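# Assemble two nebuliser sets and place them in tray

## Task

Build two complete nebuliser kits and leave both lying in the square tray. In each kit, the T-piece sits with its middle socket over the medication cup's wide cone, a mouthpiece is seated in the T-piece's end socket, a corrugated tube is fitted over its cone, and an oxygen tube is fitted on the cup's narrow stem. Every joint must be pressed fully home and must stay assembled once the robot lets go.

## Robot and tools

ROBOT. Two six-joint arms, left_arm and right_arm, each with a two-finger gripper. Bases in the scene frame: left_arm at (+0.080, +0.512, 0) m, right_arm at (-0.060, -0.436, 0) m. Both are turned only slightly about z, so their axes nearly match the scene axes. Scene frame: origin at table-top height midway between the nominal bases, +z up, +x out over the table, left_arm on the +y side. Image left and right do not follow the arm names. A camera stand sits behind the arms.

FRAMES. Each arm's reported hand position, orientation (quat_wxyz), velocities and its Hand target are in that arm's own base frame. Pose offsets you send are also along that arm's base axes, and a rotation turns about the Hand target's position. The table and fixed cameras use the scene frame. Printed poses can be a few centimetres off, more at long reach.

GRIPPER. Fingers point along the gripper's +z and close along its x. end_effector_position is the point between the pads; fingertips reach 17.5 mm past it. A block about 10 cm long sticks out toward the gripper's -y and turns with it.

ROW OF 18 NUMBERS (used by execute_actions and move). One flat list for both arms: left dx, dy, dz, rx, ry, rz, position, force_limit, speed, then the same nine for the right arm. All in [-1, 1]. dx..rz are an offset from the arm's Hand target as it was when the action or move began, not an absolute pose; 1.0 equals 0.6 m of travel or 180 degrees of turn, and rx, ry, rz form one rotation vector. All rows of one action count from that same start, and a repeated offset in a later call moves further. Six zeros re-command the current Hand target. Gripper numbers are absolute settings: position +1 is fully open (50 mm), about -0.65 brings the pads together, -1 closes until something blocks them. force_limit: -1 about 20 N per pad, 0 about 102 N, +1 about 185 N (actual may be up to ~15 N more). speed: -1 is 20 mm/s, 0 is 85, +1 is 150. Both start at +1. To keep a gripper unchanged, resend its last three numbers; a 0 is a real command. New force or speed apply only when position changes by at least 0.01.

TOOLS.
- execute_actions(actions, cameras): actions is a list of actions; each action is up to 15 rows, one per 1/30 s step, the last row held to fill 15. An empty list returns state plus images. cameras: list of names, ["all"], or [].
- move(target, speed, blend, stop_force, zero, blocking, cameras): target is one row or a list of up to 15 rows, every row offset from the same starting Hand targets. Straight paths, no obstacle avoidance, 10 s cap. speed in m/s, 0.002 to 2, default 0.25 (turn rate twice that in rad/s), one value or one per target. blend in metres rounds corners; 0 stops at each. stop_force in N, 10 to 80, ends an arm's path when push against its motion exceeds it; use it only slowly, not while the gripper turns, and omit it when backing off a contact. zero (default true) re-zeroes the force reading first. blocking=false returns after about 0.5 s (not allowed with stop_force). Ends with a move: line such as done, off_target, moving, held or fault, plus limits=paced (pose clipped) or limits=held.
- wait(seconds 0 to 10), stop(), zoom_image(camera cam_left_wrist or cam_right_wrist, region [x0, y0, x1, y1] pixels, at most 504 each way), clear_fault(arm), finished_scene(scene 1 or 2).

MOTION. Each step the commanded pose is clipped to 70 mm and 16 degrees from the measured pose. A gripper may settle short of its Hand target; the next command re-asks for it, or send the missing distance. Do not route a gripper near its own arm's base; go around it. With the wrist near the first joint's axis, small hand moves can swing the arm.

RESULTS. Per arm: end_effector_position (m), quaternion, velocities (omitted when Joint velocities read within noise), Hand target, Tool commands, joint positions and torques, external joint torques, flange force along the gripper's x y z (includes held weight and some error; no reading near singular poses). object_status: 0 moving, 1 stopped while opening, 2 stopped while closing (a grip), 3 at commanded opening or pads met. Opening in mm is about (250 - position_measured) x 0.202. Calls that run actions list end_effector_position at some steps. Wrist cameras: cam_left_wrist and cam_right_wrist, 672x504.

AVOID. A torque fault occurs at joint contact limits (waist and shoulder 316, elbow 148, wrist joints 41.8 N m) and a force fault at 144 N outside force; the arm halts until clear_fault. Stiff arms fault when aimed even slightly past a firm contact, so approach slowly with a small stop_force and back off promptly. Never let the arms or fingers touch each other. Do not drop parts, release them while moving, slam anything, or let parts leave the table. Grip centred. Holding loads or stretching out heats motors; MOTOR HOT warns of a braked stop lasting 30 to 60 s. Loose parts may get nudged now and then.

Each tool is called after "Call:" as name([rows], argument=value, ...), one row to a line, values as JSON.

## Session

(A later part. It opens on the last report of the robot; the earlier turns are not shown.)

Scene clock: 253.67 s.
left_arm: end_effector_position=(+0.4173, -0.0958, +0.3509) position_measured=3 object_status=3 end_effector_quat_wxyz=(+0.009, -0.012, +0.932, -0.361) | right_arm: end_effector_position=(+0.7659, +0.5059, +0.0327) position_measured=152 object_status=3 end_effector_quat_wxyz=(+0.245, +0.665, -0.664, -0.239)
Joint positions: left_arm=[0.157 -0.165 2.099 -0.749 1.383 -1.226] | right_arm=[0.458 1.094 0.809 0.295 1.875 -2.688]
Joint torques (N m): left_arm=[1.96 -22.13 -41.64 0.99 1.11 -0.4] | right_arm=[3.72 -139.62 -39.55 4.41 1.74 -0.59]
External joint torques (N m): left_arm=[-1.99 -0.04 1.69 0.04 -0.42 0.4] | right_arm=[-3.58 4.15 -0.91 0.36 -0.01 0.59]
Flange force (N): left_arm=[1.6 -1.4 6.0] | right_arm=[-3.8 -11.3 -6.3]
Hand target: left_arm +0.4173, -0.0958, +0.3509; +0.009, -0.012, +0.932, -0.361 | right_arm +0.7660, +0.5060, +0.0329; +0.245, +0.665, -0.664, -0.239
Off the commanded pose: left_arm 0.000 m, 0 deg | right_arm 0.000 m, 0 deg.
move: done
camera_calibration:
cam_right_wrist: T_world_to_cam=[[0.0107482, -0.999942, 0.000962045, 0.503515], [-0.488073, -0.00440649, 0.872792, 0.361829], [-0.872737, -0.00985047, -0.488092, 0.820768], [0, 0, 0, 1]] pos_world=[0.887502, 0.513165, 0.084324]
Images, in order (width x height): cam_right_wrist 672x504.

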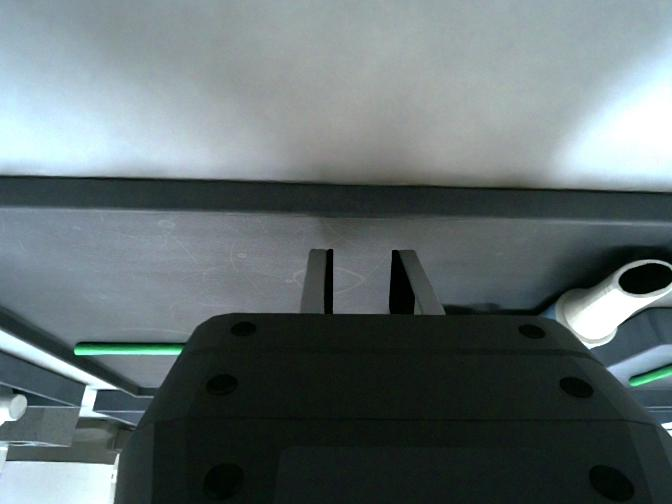

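Call:
move(target=[0,0,0,0,0,0,1,-0.2,-0.6, -0.1208,0,0.1533,0,0,0,0,-0.2,-0.8], speed=0.2, cameras=["cam_right_wrist"])

Scene clock: 255.27 s.
left_arm: end_effector_position=(+0.4173, -0.0958, +0.3509) position_measured=3 object_status=3 end_effector_quat_wxyz=(+0.009, -0.012, +0.932, -0.361) | right_arm: end_effector_position=(+0.6935, +0.5061, +0.1250) position_measured=152 object_status=3 end_effector_quat_wxyz=(+0.245, +0.665, -0.664, -0.239)
Joint positions: left_arm=[0.157 -0.165 2.099 -0.749 1.383 -1.226] | right_arm=[0.49 0.908 1.002 0.313 1.858 -2.661]
Joint torques (N m): left_arm=[1.97 -22.57 -41.63 1 1.15 -0.39] | right_arm=[2.53 -128.62 -39.54 4.41 1.66 -0.59]
External joint torques (N m): left_arm=[-1.88 -0.46 1.32 0.04 -0.45 0.39] | right_arm=[-2.54 3.99 -0.74 0.36 0.05 0.59]
Flange force (N): left_arm=[1.9 -1.8 5.3] | right_arm=[-3.6 -8.5 -5.0]
Hand target: left_arm +0.4173, -0.0958, +0.3509; +0.009, -0.012, +0.932, -0.361 | right_arm +0.6935, +0.5060, +0.1249; +0.245, +0.665, -0.664, -0.239
Off the commanded pose: left_arm 0.000 m, 0 deg | right_arm 0.000 m, 0 deg.
move: done
camera_calibration:
cam_right_wrist: T_world_to_cam=[[0.0107194, -0.999942, 0.000606456, 0.50439], [-0.488385, -0.00470627, 0.872616, 0.246374], [-0.872562, -0.00965011, -0.488407, 0.802444], [0, 0, 0, 1]] pos_world=[0.815101, 0.513265, 0.176623]
Images, in order (width x height): cam_right_wrist 672x504.

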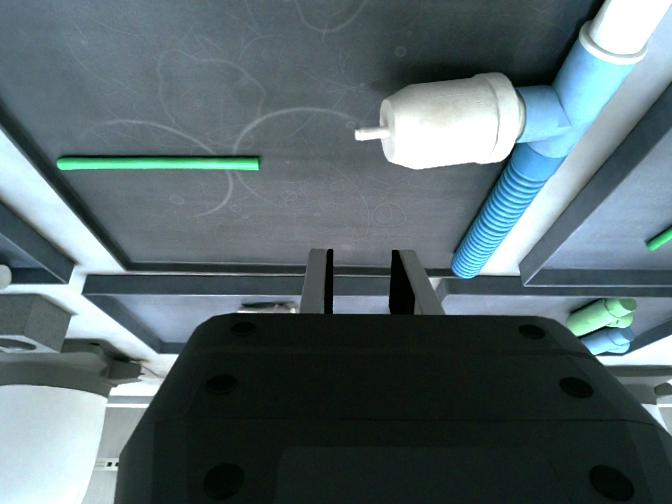

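Call:
zoom_image(camera="cam_right_wrist", region=[340, 50, 592, 200])

Scaled by 2.000 from the camera's 672x504 image, which has a finer 960x720 frame.

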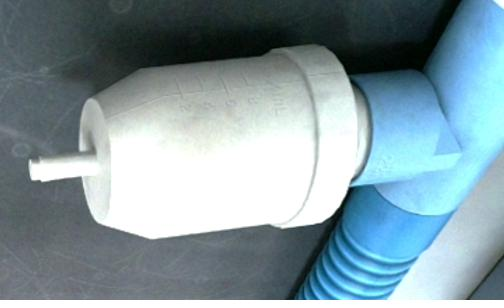

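Call:
move([
  [0,0,0,0,0,0,1,-0.2,-0.6, -0.1225,0.1258,0,-0.1739,-0.1739,-0.4777,0,-0.2,-0.8],
  [0,0,0,0,0,0,1,-0.2,-0.6, -0.1225,0.1258,-0.150,-0.1739,-0.1739,-0.4777,0,-0.2,-0.8],
  [0,0,0,0,0,0,1,-0.2,-0.6, -0.1225,0.1258,-0.1725,-0.1739,-0.1739,-0.4777,0,-0.2,-0.8],
  [0,0,0,0,0,0,1,-0.2,-0.6, -0.1225,0.1258,-0.1725,-0.1739,-0.1739,-0.4777,-1,-0.2,-0.8],
], blend=[0.01,0.005,0,0], speed=[0.5,0.2,0.04,0.04], cameras=["cam_right_wrist"])

Scene clock: 262.10 s.
left_arm: end_effector_position=(+0.4173, -0.0958, +0.3509) position_measured=3 object_status=3 end_effector_quat_wxyz=(+0.009, -0.012, +0.932, -0.361) | right_arm: end_effector_position=(+0.6200, +0.5815, +0.0214) position_measured=223 object_status=2 end_effector_quat_wxyz=(-0.004, +0.001, +1.000, +0.000)
Joint positions: left_arm=[0.157 -0.165 2.099 -0.749 1.383 -1.226] | right_arm=[0.711 0.686 1.495 0.006 0.967 -0.861]
Joint torques (N m): left_arm=[2.04 -22.4 -41.65 0.97 1.14 -0.35] | right_arm=[3.48 -107.44 -35.23 3.31 0.1 -0.69]
External joint torques (N m): left_arm=[-2.15 0.56 1.55 0.07 -0.46 0.35] | right_arm=[-3.4 3.29 -1.08 0.28 -0.05 0.69]
Flange force (N): left_arm=[0.4 -1.5 6.3] | right_arm=[-7.2 2.4 2.6]
Hand target: left_arm +0.4173, -0.0958, +0.3509; +0.009, -0.012, +0.932, -0.361 | right_arm +0.6200, +0.5815, +0.0214; -0.004, +0.001, +1.000, +0.000
Off the commanded pose: left_arm 0.000 m, 0 deg | right_arm 0.000 m, 0 deg.
move: done
camera_calibration:
cam_right_wrist: T_world_to_cam=[[-0.99994, -0.00789262, 0.00754274, 0.630294], [-0.00470721, 0.935076, 0.354416, -0.534014], [-0.0098503, 0.35436, -0.935057, -0.048523], [0, 0, 0, 1]] pos_world=[0.627265, 0.521513, 0.139137]
Images, in order (width x height): cam_right_wrist 672x504.

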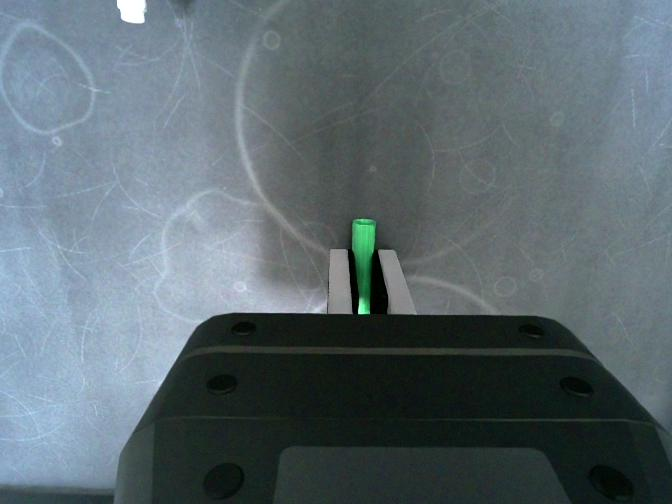

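Call:
move([
  [0,0,0,0,0,0,1,-0.2,-0.6, 0,0,0.1,0,0,0,-1,-0.2,-0.8],
  [0,0,0,0,0,0,1,-0.2,-0.6, 0.0895,-0.0577,0.1,0.0667,0,0,-1,-0.2,-0.8],
  [0,0,0,0,0,0,1,-0.2,-0.6, 0.0895,-0.0577,0.0645,0.0667,0,0,-1,-0.2,-0.8],
], blend=[0.01,0.01,0], speed=[0.15,0.2,0.1], cameras=["cam_right_wrist"])

Call:
zoom_image(camera="cam_right_wrist", region=[260, 80, 460, 280])

Scene clock: 263.97 s.
left_arm: end_effector_position=(+0.4173, -0.0958, +0.3509) position_measured=3 object_status=3 end_effector_quat_wxyz=(+0.009, -0.012, +0.932, -0.361) | right_arm: end_effector_position=(+0.6736, +0.5469, +0.0600) position_measured=223 object_status=2 end_effector_quat_wxyz=(-0.004, +0.001, +0.995, +0.105)
Joint positions: left_arm=[0.157 -0.165 2.099 -0.749 1.383 -1.226] | right_arm=[0.582 0.632 1.524 0.231 0.89 -1.125]
Joint torques (N m): left_arm=[2.11 -22.81 -41.73 1.02 1.15 -0.41] | right_arm=[3.15 -104.64 -36.87 3.65 -0.28 -0.69]
External joint torques (N m): left_arm=[-2.14 0.31 1.78 0.01 -0.45 0.41] | right_arm=[-2.98 3.84 -0.8 0.33 0.05 0.69]
Flange force (N): left_arm=[1.1 -1.4 6.5] | right_arm=[-7.5 1.4 3.0]
Hand target: left_arm +0.4173, -0.0958, +0.3509; +0.009, -0.012, +0.932, -0.361 | right_arm +0.6737, +0.5469, +0.0601; -0.004, +0.001, +0.995, +0.105
Off the commanded pose: left_arm 0.000 m, 0 deg | right_arm 0.000 m, 0 deg.
move: done
camera_calibration:
cam_right_wrist: T_world_to_cam=[[-0.999941, -0.00920453, 0.00579031, 0.684151], [-0.00460669, 0.840893, 0.541181, -0.474819], [-0.00985035, 0.541123, -0.840886, -0.107419], [0, 0, 0, 1]] pos_world=[0.680865, 0.463696, 0.162675]
Images, in order (width x height): cam_right_wrist 672x504.

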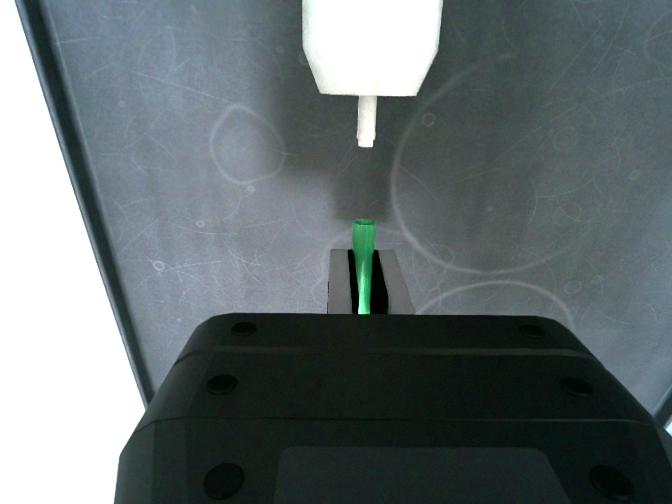

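Scaled by 2.520 from the camera's 672x504 image, which has a finer 960x720 frame.

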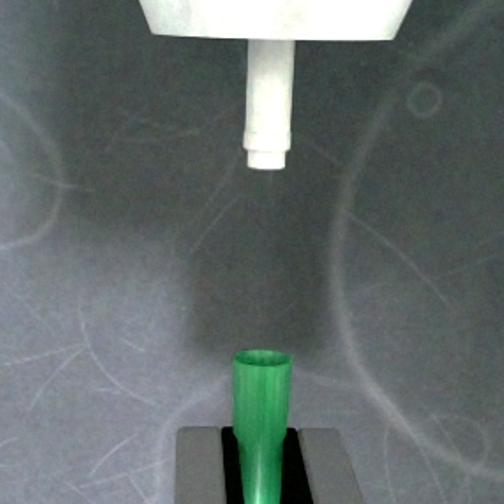

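Call:
move(target=[0,0,0,0,0,0,1,-0.2,-0.6, 0.0002,-0.0318,-0.0068,0,0,0,-1,-0.2,-0.8], speed=0.06, cameras=["cam_right_wrist"])

Call:
zoom_image(camera="cam_right_wrist", region=[300, 120, 440, 260])

Scene clock: 265.07 s.
left_arm: end_effector_position=(+0.4173, -0.0958, +0.3509) position_measured=3 object_status=3 end_effector_quat_wxyz=(+0.009, -0.012, +0.932, -0.361) | right_arm: end_effector_position=(+0.6739, +0.5278, +0.0560) position_measured=223 object_status=2 end_effector_quat_wxyz=(-0.004, +0.001, +0.995, +0.105)
Joint positions: left_arm=[0.157 -0.165 2.099 -0.749 1.383 -1.226] | right_arm=[0.563 0.621 1.552 0.237 0.876 -1.15]
Joint torques (N m): left_arm=[1.98 -22.4 -41.74 1 1.09 -0.4] | right_arm=[3.03 -103.35 -36.45 3.64 -0.21 -0.66]
External joint torques (N m): left_arm=[-1.97 0.06 1.87 0.03 -0.39 0.4] | right_arm=[-3.04 3.57 -0.99 0.31 -0.01 0.66]
Flange force (N): left_arm=[1.7 -1.2 6.2] | right_arm=[-7.5 1.1 2.8]
Hand target: left_arm +0.4173, -0.0958, +0.3509; +0.009, -0.012, +0.932, -0.361 | right_arm +0.6739, +0.5278, +0.0560; -0.004, +0.001, +0.995, +0.105
Off the commanded pose: left_arm 0.000 m, 0 deg | right_arm 0.000 m, 0 deg.
move: done
camera_calibration:
cam_right_wrist: T_world_to_cam=[[-0.999941, -0.00923442, 0.00565193, 0.684234], [-0.00470672, 0.840893, 0.541181, -0.456662], [-0.00975017, 0.541123, -0.840887, -0.100483], [0, 0, 0, 1]] pos_world=[0.681065, 0.444696, 0.158775]
Images, in order (width x height): cam_right_wrist 672x504.

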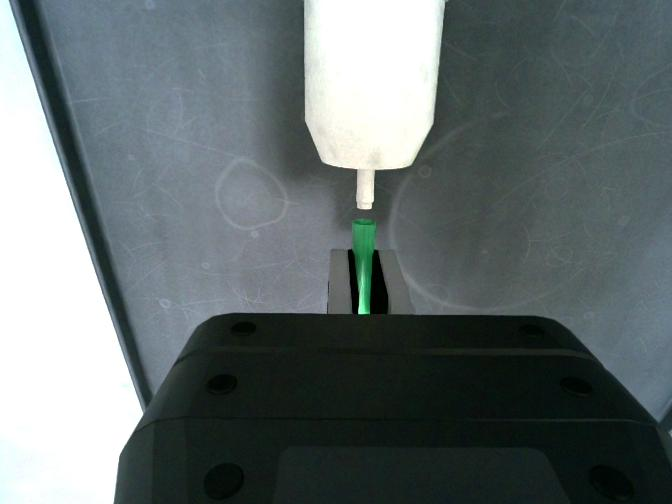

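Scaled by 3.600 from the camera's 672x504 image, which has a finer 960x720 frame.

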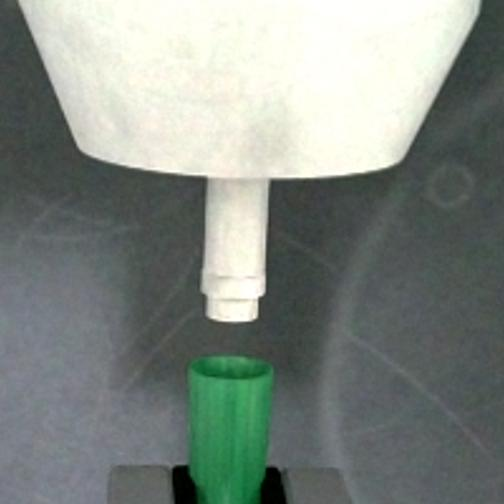

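Call:
move(target=[0,0,0,0,0,0,1,-0.2,-0.6, 0,-0.0196,-0.0042,0,0,0,-1,-0.2,-0.8], speed=0.01, stop_force=12, cameras=["cam_right_wrist"])

Call:
zoom_image(camera="cam_right_wrist", region=[300, 120, 440, 260])

Scene clock: 269.03 s.
left_arm: end_effector_position=(+0.4173, -0.0958, +0.3509) position_measured=3 object_status=3 end_effector_quat_wxyz=(+0.009, -0.012, +0.932, -0.361) | right_arm: end_effector_position=(+0.6739, +0.5160, +0.0535) position_measured=223 object_status=2 end_effector_quat_wxyz=(-0.004, +0.001, +0.995, +0.105)
Joint positions: left_arm=[0.157 -0.165 2.099 -0.749 1.383 -1.226] | right_arm=[0.551 0.614 1.569 0.24 0.869 -1.166]
Joint torques (N m): left_arm=[2.2 -22.45 -41.79 0.98 1.13 -0.41] | right_arm=[-0.32 -101.35 -33.85 2.59 0.53 -0.64]
External joint torques (N m): left_arm=[-2.21 0.41 1.8 0.06 -0.45 0.41] | right_arm=[0.44 2.92 -3.06 1.3 -0.74 0.64]
Flange force (N): left_arm=[0.9 -1.4 6.7] | right_arm=[-7.8 6.3 3.5]
Hand target: left_arm +0.4173, -0.0958, +0.3509; +0.009, -0.012, +0.932, -0.361 | right_arm +0.6739, +0.5160, +0.0535; -0.004, +0.001, +0.995, +0.105
Off the commanded pose: left_arm 0.000 m, 0 deg | right_arm 0.000 m, 0 deg.
move: done
camera_calibration:
cam_right_wrist: T_world_to_cam=[[-0.999941, -0.00923442, 0.00565193, 0.68414], [-0.00470672, 0.840893, 0.541181, -0.445333], [-0.00975017, 0.541123, -0.840887, -0.0962842], [0, 0, 0, 1]] pos_world=[0.681065, 0.432896, 0.156175]
Images, in order (width x height): cam_right_wrist 672x504.

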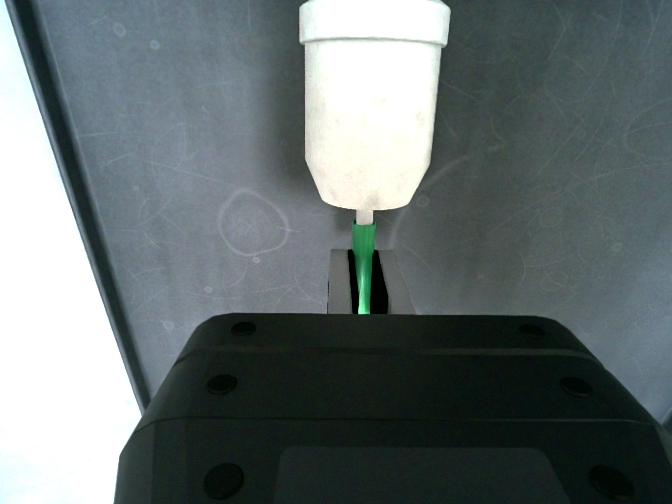

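Scaled by 3.600 from the camera's 672x504 image, which has a finer 960x720 frame.

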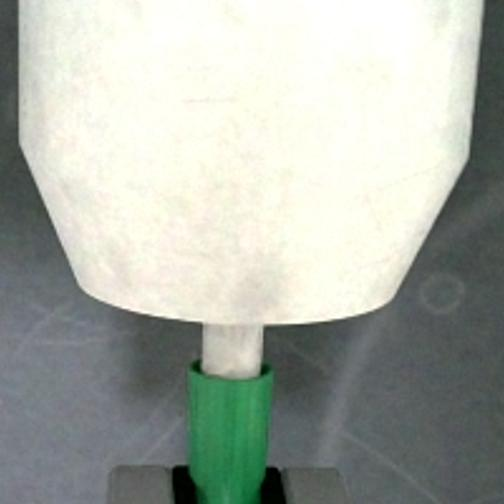

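Call:
move(target=[0,0,0,0,0,0,1,-0.2,-0.6, 0,-0.0147,-0.0031,0,0,0,-1,-0.2,-0.8], speed=0.01, stop_force=25, cameras=["cam_right_wrist"])

Call:
zoom_image(camera="cam_right_wrist", region=[300, 120, 440, 260])

Scene clock: 270.87 s.
left_arm: end_effector_position=(+0.4173, -0.0958, +0.3509) position_measured=3 object_status=3 end_effector_quat_wxyz=(+0.009, -0.012, +0.932, -0.361) | right_arm: end_effector_position=(+0.6739, +0.5072, +0.0517) position_measured=223 object_status=2 end_effector_quat_wxyz=(-0.004, +0.001, +0.995, +0.105)
Joint positions: left_arm=[0.157 -0.165 2.099 -0.749 1.383 -1.226] | right_arm=[0.541 0.61 1.582 0.243 0.863 -1.178]
Joint torques (N m): left_arm=[2.25 -22.42 -41.65 0.99 1.08 -0.4] | right_arm=[-6.74 -97.94 -29.15 0.47 1.66 -0.67]
External joint torques (N m): left_arm=[-2.23 -0.19 1.72 0.04 -0.38 0.4] | right_arm=[6.78 0.05 -7.66 3.42 -1.86 0.67]
Flange force (N): left_arm=[1.9 -1.9 6.3] | right_arm=[-8.2 16.4 2.8]
Hand target: left_arm +0.4173, -0.0958, +0.3509; +0.009, -0.012, +0.932, -0.361 | right_arm +0.6739, +0.5072, +0.0517; -0.004, +0.001, +0.995, +0.105
Off the commanded pose: left_arm 0.000 m, 0 deg | right_arm 0.000 m, 0 deg.
move: done
camera_calibration:
cam_right_wrist: T_world_to_cam=[[-0.999942, -0.009181, 0.00556685, 0.68406], [-0.00470651, 0.840818, 0.541297, -0.436945], [-0.00965036, 0.54124, -0.840813, -0.0931649], [0, 0, 0, 1]] pos_world=[0.681065, 0.424096, 0.154375]
Images, in order (width x height): cam_right_wrist 672x504.

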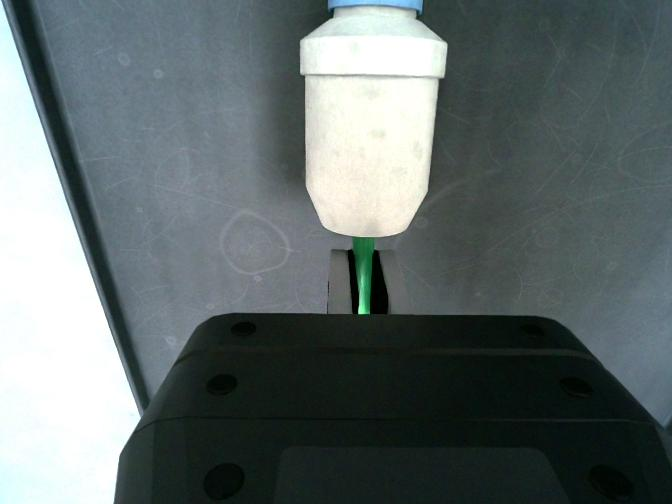

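Scaled by 3.600 from the camera's 672x504 image, which has a finer 960x720 frame.

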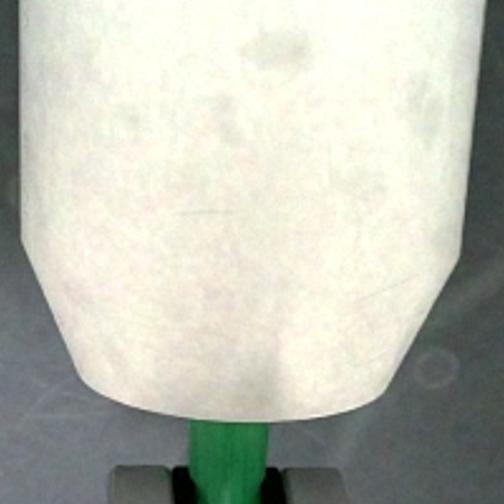

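Call:
move(target=[0,0,0,0,0,0,1,-0.2,-0.6, 0,-0.0098,-0.0021,0,0,0,-1,-0.2,-0.8], speed=0.01, stop_force=30, cameras=["cam_right_wrist"])

Call:
zoom_image(camera="cam_right_wrist", region=[300, 120, 440, 260])

Scene clock: 272.00 s.
left_arm: end_effector_position=(+0.4173, -0.0958, +0.3509) position_measured=3 object_status=3 end_effector_quat_wxyz=(+0.009, -0.012, +0.932, -0.361) | right_arm: end_effector_position=(+0.6739, +0.5052, +0.0514) position_measured=223 object_status=2 end_effector_quat_wxyz=(-0.004, +0.001, +0.994, +0.105)
Joint positions: left_arm=[0.157 -0.165 2.099 -0.749 1.383 -1.226] | right_arm=[0.539 0.608 1.585 0.243 0.861 -1.182]
Joint torques (N m): left_arm=[2.12 -22.27 -41.65 0.97 1.1 -0.44] | right_arm=[-30.21 -89.9 -13.6 -6.68 6.11 -0.61]
External joint torques (N m): left_arm=[-2.14 -0.19 1.57 0.06 -0.41 0.44] | right_arm=[30.29 -7.87 -23.16 10.55 -6.32 0.61]
Flange force (N): left_arm=[1.7 -1.8 6.0] | right_arm=[-9.7 53.0 3.3]
Hand target: left_arm +0.4173, -0.0958, +0.3509; +0.009, -0.012, +0.932, -0.361 | right_arm +0.6739, +0.5051, +0.0513; -0.004, +0.001, +0.994, +0.105 (not the last commanded pose)
Off the commanded pose: left_arm 0.000 m, 0 deg | right_arm 0.004 m, 0 deg.
move: contact (right_arm)
camera_calibration:
cam_right_wrist: T_world_to_cam=[[-0.999943, -0.00932604, 0.00523258, 0.684255], [-0.0050065, 0.840651, 0.541554, -0.434726], [-0.00944933, 0.541497, -0.840649, -0.0926346], [0, 0, 0, 1]] pos_world=[0.681164, 0.421995, 0.153974]
Images, in order (width x height): cam_right_wrist 672x504.

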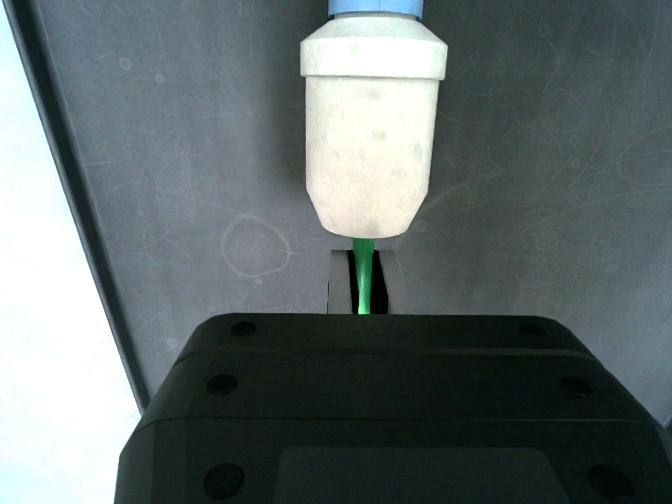

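Scaled by 3.600 from the camera's 672x504 image, which has a finer 960x720 frame.

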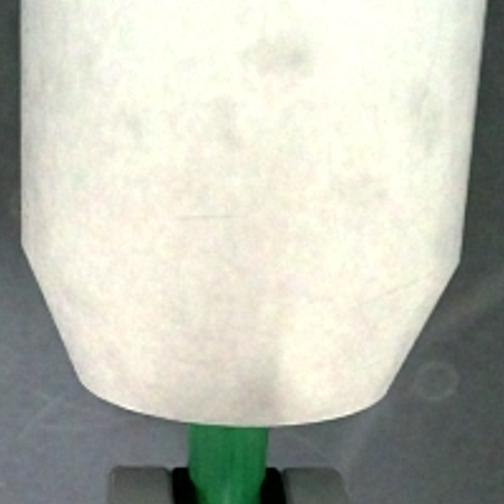

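Call:
move(target=[0,0,0,0,0,0,1,-0.2,-0.6, 0,0.0021,0.0004,0,0,0,-1,-0.2,-0.8], speed=0.01)

Scene clock: 273.23 s.
left_arm: end_effector_position=(+0.4173, -0.0958, +0.3509) position_measured=3 object_status=3 end_effector_quat_wxyz=(+0.009, -0.012, +0.932, -0.361) | right_arm: end_effector_position=(+0.6739, +0.5063, +0.0515) position_measured=223 object_status=2 end_effector_quat_wxyz=(-0.004, +0.000, +0.995, +0.105)
Joint positions: left_arm=[0.157 -0.165 2.099 -0.749 1.383 -1.226] | right_arm=[0.54 0.609 1.583 0.243 0.862 -1.18]
Joint torques (N m): left_arm=[2.05 -22.53 -41.77 1.01 1.16 -0.42] | right_arm=[-2.16 -98.16 -31.37 1.82 0.91 -0.69]
External joint torques (N m): left_arm=[-1.97 0.27 1.89 0.03 -0.46 0.42] | right_arm=[2.31 0.1 -5.44 2.06 -1.11 0.69]
Flange force (N): left_arm=[1.4 -1.0 6.4] | right_arm=[-7.7 9.6 1.1]
Hand target: left_arm +0.4173, -0.0958, +0.3509; +0.009, -0.012, +0.932, -0.361 | right_arm +0.6739, +0.5064, +0.0516; -0.004, +0.001, +0.994, +0.105
Off the commanded pose: left_arm 0.000 m, 0 deg | right_arm 0.000 m, 0 deg.
move: done

Call:
move([
  [0,0,0,0,0,0,1,-0.2,-0.6, 0,0.0003,0,0,0,0,0.1,-0.2,-0.8],
  [0,0,0,0,0,0,1,-0.2,-0.6, 0,-0.005,0.07,0,0,0,0.1,-0.2,-0.8],
  [0,0,0,0,0,0,1,-0.2,-0.6, 0,0,0.40,-0.0667,0,0,0.1,-0.2,-0.8],
], blend=[0,0.01,0], speed=[0.02,0.05,0.25], cameras=["cam_right_wrist","cam_left_wrist"])

Scene clock: 276.27 s.
left_arm: end_effector_position=(+0.4173, -0.0958, +0.3509) position_measured=3 object_status=3 end_effector_quat_wxyz=(+0.009, -0.012, +0.932, -0.361) | right_arm: end_effector_position=(+0.6739, +0.5064, +0.2916) position_measured=138 object_status=3 end_effector_quat_wxyz=(-0.004, +0.001, +1.000, +0.000)
Joint positions: left_arm=[0.157 -0.165 2.099 -0.749 1.383 -1.226] | right_arm=[0.602 0.499 1.278 0.005 1.37 -0.968]
Joint torques (N m): left_arm=[1.78 -22.32 -41.66 0.99 1.13 -0.4] | right_arm=[3.19 -98.67 -42.52 3.93 0.08 -0.6]
External joint torques (N m): left_arm=[-1.86 0.01 1.71 0.04 -0.43 0.4] | right_arm=[-3.29 4.43 -0.71 0.33 -0.04 0.6]
Flange force (N): left_arm=[1.6 -1.2 5.9] | right_arm=[-9.1 2.8 0.6]
Hand target: left_arm +0.4173, -0.0958, +0.3509; +0.009, -0.012, +0.932, -0.361 | right_arm +0.6739, +0.5064, +0.2916; -0.004, +0.001, +1.000, +0.000
Off the commanded pose: left_arm 0.000 m, 0 deg | right_arm 0.000 m, 0 deg.
move: done
camera_calibration:
cam_left_wrist: T_world_to_cam=[[-0.998968, -0.0420829, -0.0170842, 0.430343], [-0.0329708, 0.930628, -0.364478, 0.246543], [0.0312373, -0.363538, -0.931055, 0.414776], [0, 0, 0, 1]] pos_world=[0.425072, -0.0605432, 0.483391]
cam_right_wrist: T_world_to_cam=[[-0.999943, -0.00803227, 0.00705969, 0.681721], [-0.00500601, 0.934963, 0.354711, -0.559165], [-0.00944968, 0.354655, -0.934949, 0.230822], [0, 0, 0, 1]] pos_world=[0.681064, 0.446412, 0.409336]

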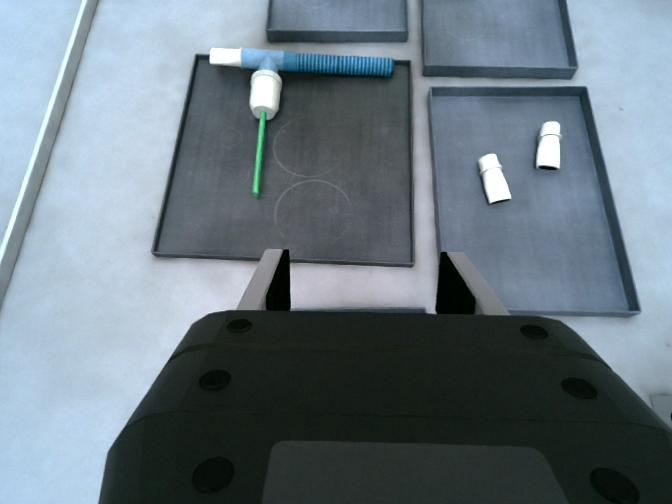

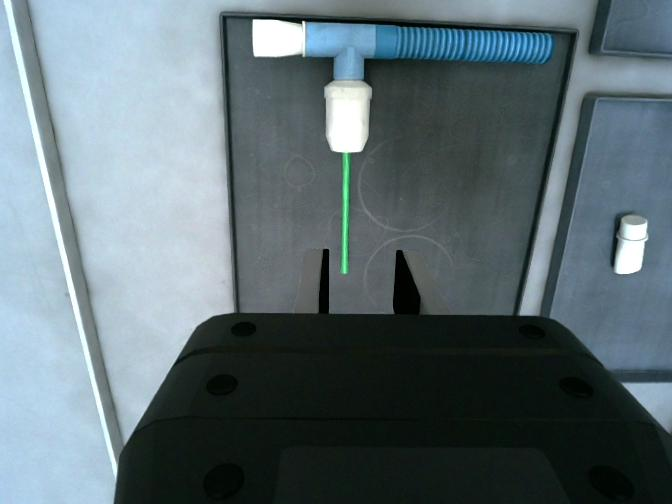

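Call:
zoom_image(camera="cam_left_wrist", region=[440, 100, 600, 230])

Scaled by 3.150 from the camera's 672x504 image, which has a finer 960x720 frame.

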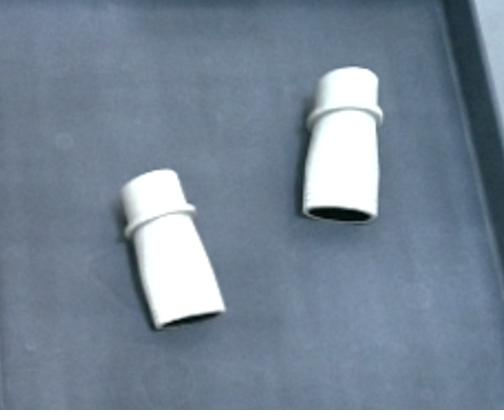

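Call:
move([
  [-0.2888,-0.3153,-0.3,0.1127,0.0067,0.0374,1,-0.2,-0.6, -0.6732,-0.6023,-0.04,0,0,0,0.1,-0.2,-0.8],
  [-0.2888,-0.3153,-0.3848,0.1127,0.0067,0.0374,1,-0.2,-0.6, -0.6732,-0.6023,-0.0693,0,0,0,0.1,-0.2,-0.8],
], blend=[0.02,0], speed=0.3, cameras=["cam_right_wrist","cam_left_wrist"])

Scene clock: 282.20 s.
left_arm: end_effector_position=(+0.2440, -0.2850, +0.1200) position_measured=3 object_status=3 end_effector_quat_wxyz=(+0.022, -0.069, +0.979, -0.190) | right_arm: end_effector_position=(+0.2700, +0.1450, +0.2500) position_measured=138 object_status=3 end_effector_quat_wxyz=(-0.004, +0.001, +1.000, +0.000)
Joint positions: left_arm=[-0.792 -0.223 2.512 -0.403 0.565 -2.191] | right_arm=[0.377 -0.36 2.282 0.003 1.227 -1.193]
Joint torques (N m): left_arm=[2.31 -10.66 -34.66 2.48 -0.33 -0.44] | right_arm=[2.93 -6.53 -40.64 3.79 0.02 -0.67]
External joint torques (N m): left_arm=[-2.39 1.21 1.37 0.06 -0.45 0.44] | right_arm=[-2.99 2.95 -0.8 0.28 0.02 0.67]
Flange force (N): left_arm=[5.0 -2.4 7.2] | right_arm=[-8.8 -3.8 0.9]
Hand target: left_arm +0.2440, -0.2850, +0.1200; +0.022, -0.069, +0.979, -0.190 | right_arm +0.2700, +0.1450, +0.2500; -0.004, +0.001, +1.000, +0.000
Off the commanded pose: left_arm 0.000 m, 0 deg | right_arm 0.000 m, 0 deg.
move: done
camera_calibration:
cam_left_wrist: T_world_to_cam=[[-0.987977, -0.151531, -0.0306577, 0.213107], [-0.151005, 0.988354, -0.0188144, 0.336502], [0.0331516, -0.0139587, -0.999353, 0.24377], [0, 0, 0, 1]] pos_world=[0.253277, -0.296888, 0.256477]
cam_right_wrist: T_world_to_cam=[[-0.999943, -0.00793885, 0.00709533, 0.275214], [-0.00490602, 0.934963, 0.354711, -0.208564], [-0.00944987, 0.354656, -0.934949, 0.316284], [0, 0, 0, 1]] pos_world=[0.277164, 0.0850123, 0.367736]

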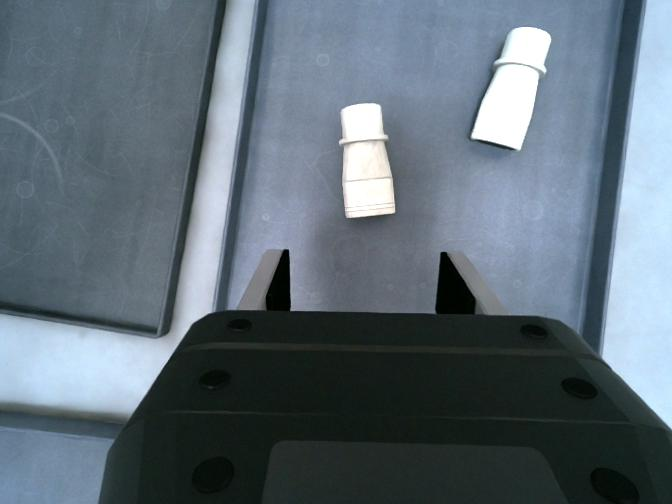

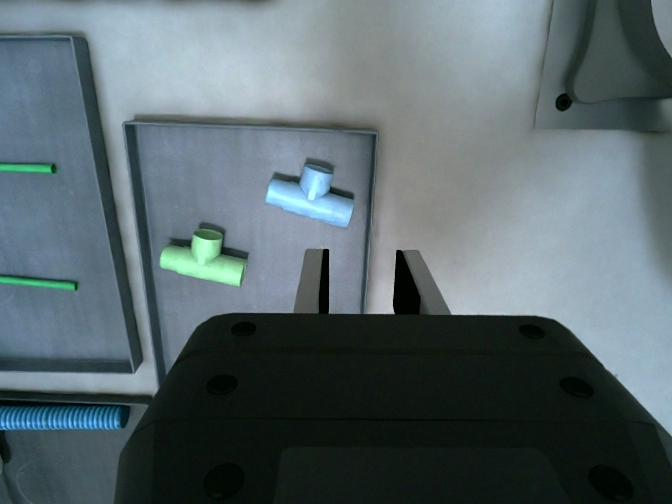

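Call:
zoom_image(camera="cam_right_wrist", region=[230, 140, 390, 260])

Call:
zoom_image(camera="cam_left_wrist", region=[290, 80, 450, 240])

Scaled by 3.150 from the camera's 672x504 image, which has a finer 960x720 frame.

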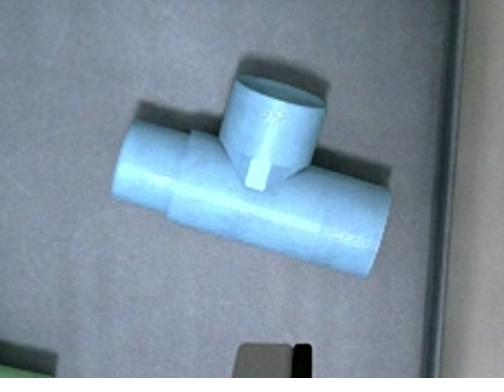

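Scaled by 3.150 from the camera's 672x504 image, which has a finer 960x720 frame.

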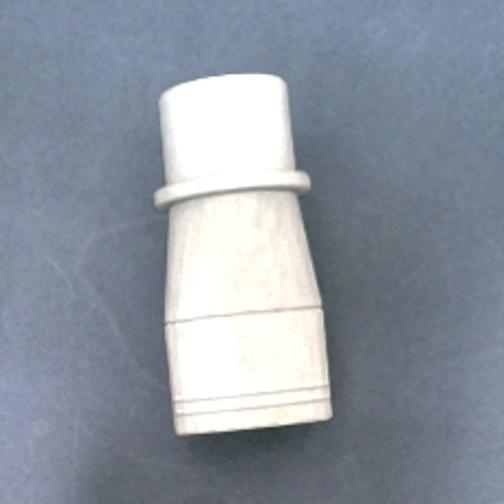

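Call:
move([
  [0.0063,-0.0978,-0.05,0,0,0.0306,1,-0.2,-0.6, 0.1592,0.0188,-0.1,-0.1934,0.2528,-0.5417,0.8,-0.2,-0.8],
  [0.0063,-0.0978,-0.10,0,0,0.0306,1,-0.2,-0.6, 0.1592,0.0188,-0.3,-0.1934,0.2528,-0.5417,0.8,-0.2,-0.8],
], blend=[0.02,0], speed=0.4, cameras=["cam_right_wrist","cam_left_wrist"])

Scene clock: 288.77 s.
left_arm: end_effector_position=(+0.2478, -0.3437, +0.0600) position_measured=3 object_status=3 end_effector_quat_wxyz=(+0.031, -0.116, +0.975, -0.189) | right_arm: end_effector_position=(+0.3654, +0.1563, +0.0700) position_measured=32 object_status=3 end_effector_quat_wxyz=(-0.338, +0.721, +0.549, -0.254)
Joint positions: left_arm=[-0.939 -0.032 2.517 -0.425 0.319 -2.364] | right_arm=[0.105 0.44 2.087 0.29 1.456 0.211]
Joint torques (N m): left_arm=[2.27 -23.59 -27.85 2.12 -0.56 -0.38] | right_arm=[3.37 -73.02 -23.32 2.68 2.23 -0.6]
External joint torques (N m): left_arm=[-2.18 0.21 1.19 0.08 -0.36 0.38] | right_arm=[-3.38 3.22 -0.98 0.28 0.12 0.61]
Flange force (N): left_arm=[0.0 0.0 0.0] | right_arm=[-2.2 7.5 -2.7]
Hand target: left_arm +0.2478, -0.3437, +0.0600; +0.031, -0.116, +0.975, -0.189 | right_arm +0.3655, +0.1563, +0.0700; -0.338, +0.721, +0.549, -0.254
Off the commanded pose: left_arm 0.000 m, 0 deg | right_arm 0.000 m, 0 deg.
move: done
camera_calibration:
cam_left_wrist: T_world_to_cam=[[-0.968866, -0.245684, -0.0306251, 0.168969], [-0.245197, 0.969291, -0.0187959, 0.410735], [0.0343025, -0.0107015, -0.999354, 0.1837], [0, 0, 0, 1]] pos_world=[0.258118, -0.354643, 0.196477]
cam_right_wrist: T_world_to_cam=[[0.260647, 0.965368, 0.0112907, -0.241018], [0.843844, -0.222123, -0.488455, -0.225024], [-0.469031, 0.136842, -0.872516, 0.342452], [0, 0, 0, 1]] pos_world=[0.413327, 0.135826, 0.191602]

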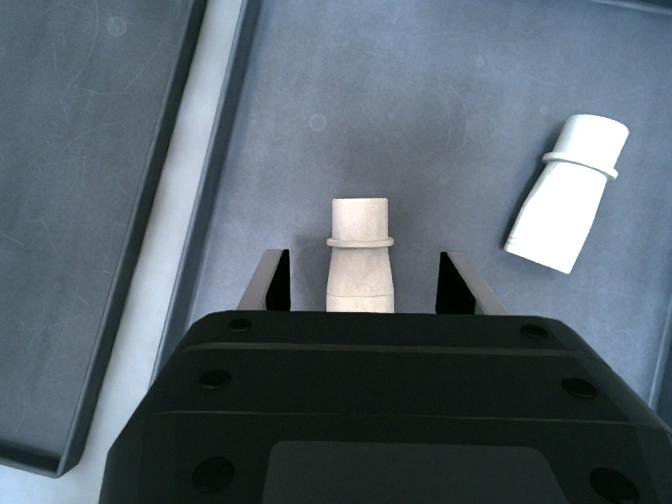

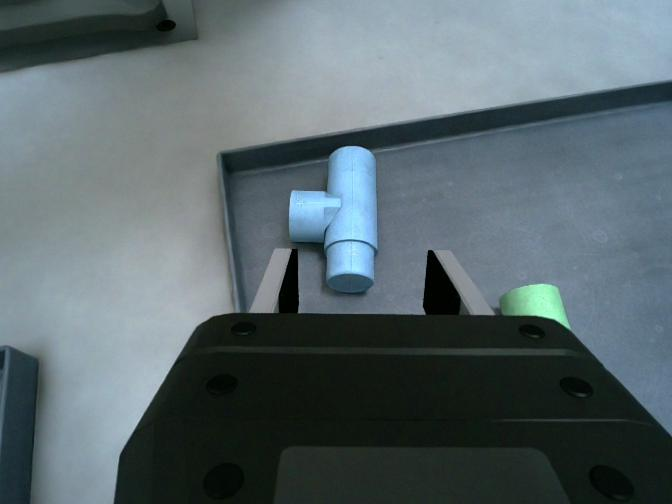

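Call:
move([
  [0,0,-0.0575,0,0,0,1,-0.2,-0.6, -0.048,0.0112,-0.0758,0,0,0,0.8,-0.2,-0.8],
  [0,0,-0.0575,0,0,0,-1,-0.2,-0.6, -0.048,0.0112,-0.0758,0,0,0,-1,-0.2,-0.8],
], blend=[0,0], speed=0.08, cameras=["cam_right_wrist","cam_left_wrist"])

Scene clock: 292.07 s.
left_arm: end_effector_position=(+0.2478, -0.3437, +0.0255) position_measured=123 object_status=2 end_effector_quat_wxyz=(+0.031, -0.116, +0.975, -0.189) | right_arm: end_effector_position=(+0.3367, +0.1630, +0.0245) position_measured=148 object_status=2 end_effector_quat_wxyz=(-0.338, +0.721, +0.549, -0.254)
Joint positions: left_arm=[-0.939 0.048 2.545 -0.617 0.225 -2.164] | right_arm=[0.123 0.486 2.152 0.309 1.347 0.187]
Joint torques (N m): left_arm=[2.13 -27.3 -23.14 1.57 -0.36 -0.37] | right_arm=[3.18 -73.67 -19.39 2.24 2.33 -0.65]
External joint torques (N m): left_arm=[-2 -0.08 1.27 0.08 -0.37 0.37] | right_arm=[-3.09 3.38 -0.89 0.24 0.04 0.65]
Flange force (N): left_arm=[0.0 0.0 0.0] | right_arm=[-2.1 8.0 -1.6]
Hand target: left_arm +0.2478, -0.3437, +0.0255; +0.031, -0.116, +0.975, -0.189 | right_arm +0.3367, +0.1630, +0.0245; -0.338, +0.721, +0.549, -0.254
Off the commanded pose: left_arm 0.000 m, 0 deg | right_arm 0.000 m, 0 deg.
move: done
camera_calibration:
cam_left_wrist: T_world_to_cam=[[-0.968843, -0.245777, -0.0306219, 0.167873], [-0.245291, 0.969267, -0.0187988, 0.410103], [0.0343011, -0.0107018, -0.999354, 0.149223], [0, 0, 0, 1]] pos_world=[0.258118, -0.354643, 0.161977]
cam_right_wrist: T_world_to_cam=[[0.260649, 0.965367, 0.0113492, -0.2395], [0.84393, -0.22212, -0.488307, -0.221597], [-0.468875, 0.136855, -0.872598, 0.288325], [0, 0, 0, 1]] pos_world=[0.384627, 0.142526, 0.146103]

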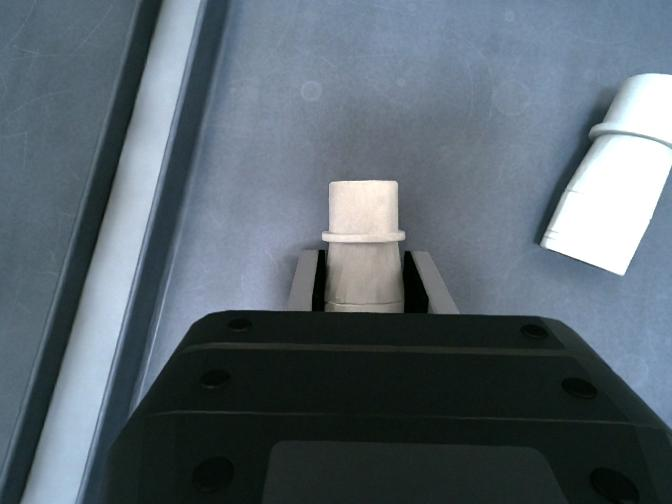

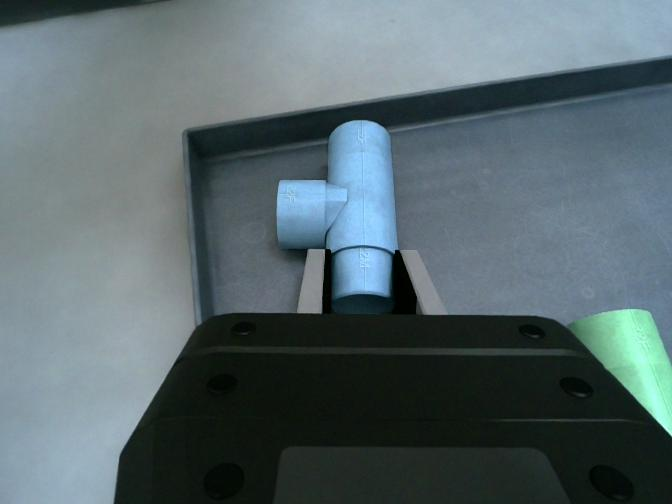

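Call:
move([
  [0,0,0.2,0,0,0,-1,-0.2,-0.6, 0,0,0.25,0,0,0,-1,-0.2,-0.8],
  [0.2997,0.0977,0.2,0.0552,0.0074,-0.0682,-1,-0.2,-0.6, 0.3722,0.6183,0.25,0,0,-0.4161,-1,-0.2,-0.8],
  [0.2997,0.0977,0.1778,0.0552,0.0074,-0.0682,-1,-0.2,-0.6, 0.3722,0.6183,0.1758,0,0,-0.4161,-1,-0.2,-0.8],
], blend=[0.03,0.01,0], speed=0.25, cameras=["cam_right_wrist","cam_left_wrist"])

Scene clock: 297.50 s.
left_arm: end_effector_position=(+0.4276, -0.2851, +0.1322) position_measured=123 object_status=2 end_effector_quat_wxyz=(+0.009, -0.010, +0.994, -0.105) | right_arm: end_effector_position=(+0.5600, +0.5340, +0.1299) position_measured=148 object_status=2 end_effector_quat_wxyz=(-0.423, +0.906, -0.002, +0.003)
Joint positions: left_arm=[-0.562 0.072 2.186 -0.24 0.768 -1.989] | right_arm=[0.455 0.416 1.96 1.29 0.793 1.048]
Joint torques (N m): left_arm=[2.06 -41.38 -35.36 2.78 0.04 -0.46] | right_arm=[3.43 -81.65 -33.85 2.15 1.1 -0.66]
External joint torques (N m): left_arm=[-1.91 -0.29 1.74 0.07 -0.37 0.46] | right_arm=[-3.48 3.64 -0.97 0.19 0.08 0.66]
Flange force (N): left_arm=[4.8 -0.4 2.4] | right_arm=[8.3 2.9 0.9]
Hand target: left_arm +0.4276, -0.2851, +0.1322; +0.009, -0.010, +0.994, -0.105 | right_arm +0.5600, +0.5340, +0.1300; -0.423, +0.906, -0.002, +0.003
Off the commanded pose: left_arm 0.000 m, 0 deg | right_arm 0.000 m, 0 deg.
move: done
camera_calibration:
cam_left_wrist: T_world_to_cam=[[-0.999107, -0.0281425, -0.0315089, 0.434878], [-0.032706, 0.987339, 0.155214, 0.290665], [0.0267418, 0.156106, -0.987378, 0.299477], [0, 0, 0, 1]] pos_world=[0.435988, -0.321497, 0.264284]
cam_right_wrist: T_world_to_cam=[[0.999935, -0.0000525966, 0.0113713, -0.555536], [0.00550706, -0.872658, -0.488301, 0.540765], [0.00994891, 0.488332, -0.872601, -0.021511], [0, 0, 0, 1]] pos_world=[0.552736, 0.482378, 0.251603]

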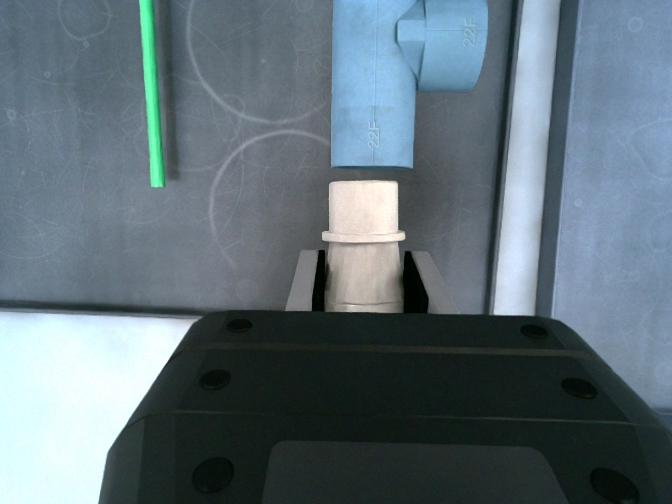

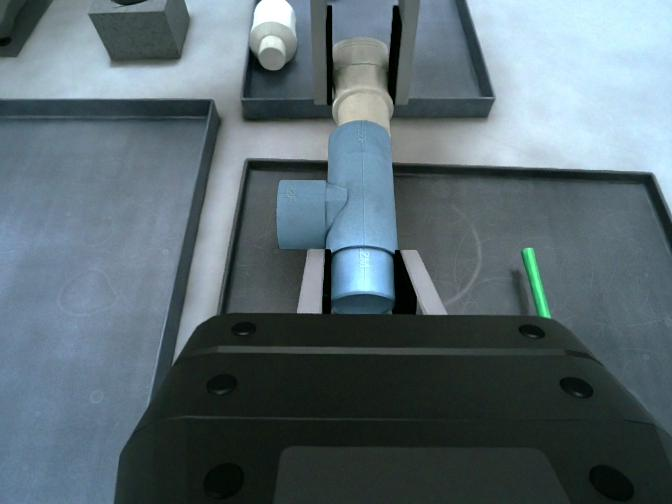

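Call:
zoom_image(camera="cam_left_wrist", region=[280, 60, 480, 260])

Call:
zoom_image(camera="cam_right_wrist", region=[270, 10, 450, 190])

Scaled by 2.520 from the camera's 672x504 image, which has a finer 960x720 frame.

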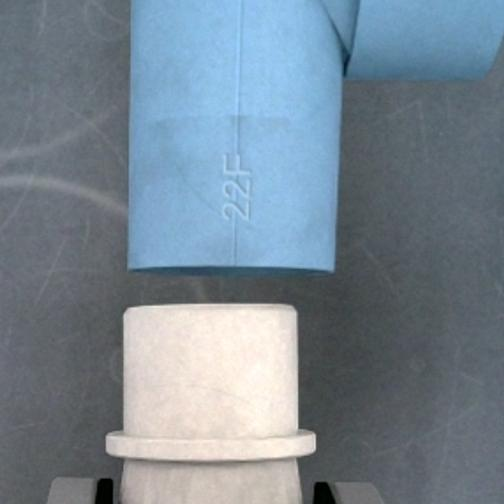

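Scaled by 2.800 from the camera's 672x504 image, which has a finer 960x720 frame.

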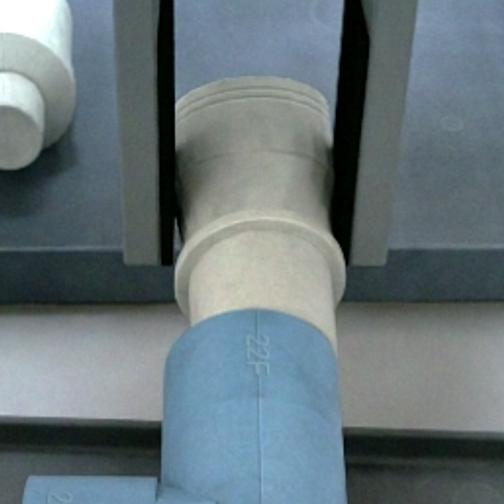

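Call:
move(target=[-0.0041,0,0.0038,0,0,0,-1,-0.2,-0.6, 0,0,0,0,0,0,-1,-0.2,-0.8], speed=0.05, cameras=["cam_right_wrist","cam_left_wrist"])

Call:
zoom_image(camera="cam_left_wrist", region=[280, 60, 480, 260])

Call:
zoom_image(camera="cam_right_wrist", region=[270, 10, 450, 190])

Scene clock: 299.80 s.
left_arm: end_effector_position=(+0.4251, -0.2851, +0.1345) position_measured=123 object_status=2 end_effector_quat_wxyz=(+0.009, -0.010, +0.994, -0.105) | right_arm: end_effector_position=(+0.5600, +0.5340, +0.1300) position_measured=148 object_status=2 end_effector_quat_wxyz=(-0.423, +0.906, -0.002, +0.003)
Joint positions: left_arm=[-0.564 0.065 2.188 -0.239 0.772 -1.993] | right_arm=[0.455 0.416 1.96 1.29 0.793 1.048]
Joint torques (N m): left_arm=[2.35 -40.92 -35.6 2.81 0.04 -0.4] | right_arm=[3.28 -81.13 -34.01 2.1 1.14 -0.57]
External joint torques (N m): left_arm=[-2.37 -0.23 1.69 0.06 -0.37 0.4] | right_arm=[-3.27 3.28 -0.69 0.23 0.05 0.57]
Flange force (N): left_arm=[5.2 -1.4 2.6] | right_arm=[7.1 3.0 0.7]
Hand target: left_arm +0.4251, -0.2851, +0.1345; +0.009, -0.010, +0.994, -0.105 | right_arm +0.5600, +0.5340, +0.1300; -0.423, +0.906, -0.002, +0.003
Off the commanded pose: left_arm 0.000 m, 0 deg | right_arm 0.000 m, 0 deg.
move: done
camera_calibration:
cam_left_wrist: T_world_to_cam=[[-0.999107, -0.0281425, -0.0315089, 0.432553], [-0.032706, 0.987339, 0.155214, 0.29023], [0.0267418, 0.156106, -0.987378, 0.301812], [0, 0, 0, 1]] pos_world=[0.433588, -0.321497, 0.266584]
cam_right_wrist: T_world_to_cam=[[0.999935, -0.0000525966, 0.0113713, -0.555536], [0.00550706, -0.872658, -0.488301, 0.540765], [0.00994891, 0.488332, -0.872601, -0.021511], [0, 0, 0, 1]] pos_world=[0.552736, 0.482378, 0.251603]

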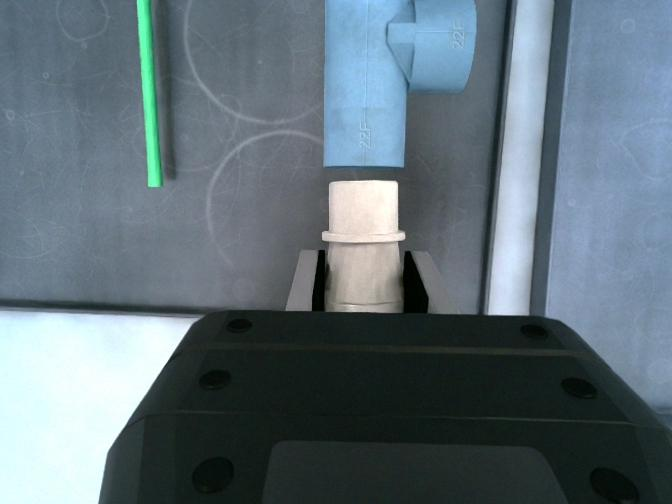

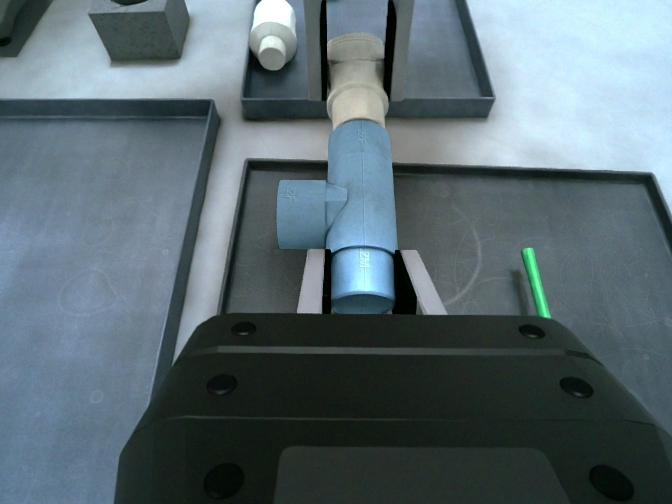

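Scaled by 2.520 from the camera's 672x504 image, which has a finer 960x720 frame.

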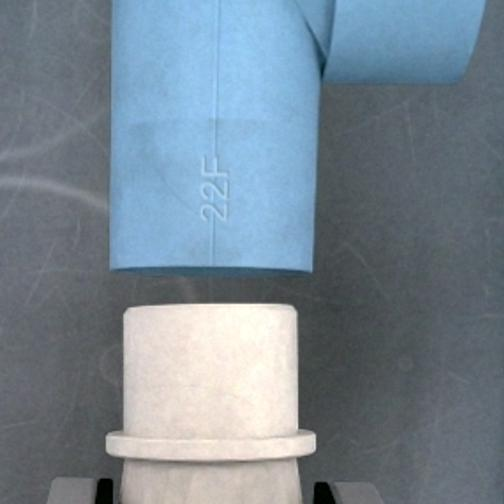

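Scaled by 2.800 from the camera's 672x504 image, which has a finer 960x720 frame.

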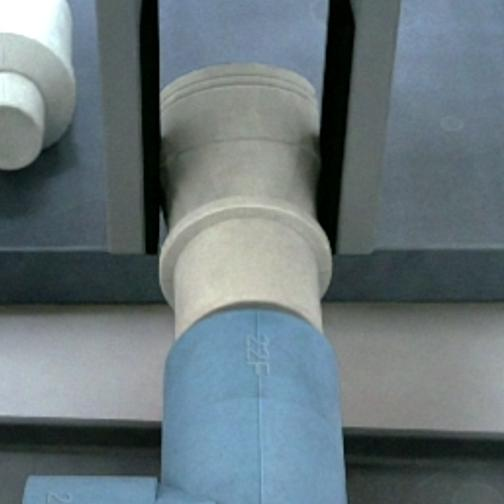

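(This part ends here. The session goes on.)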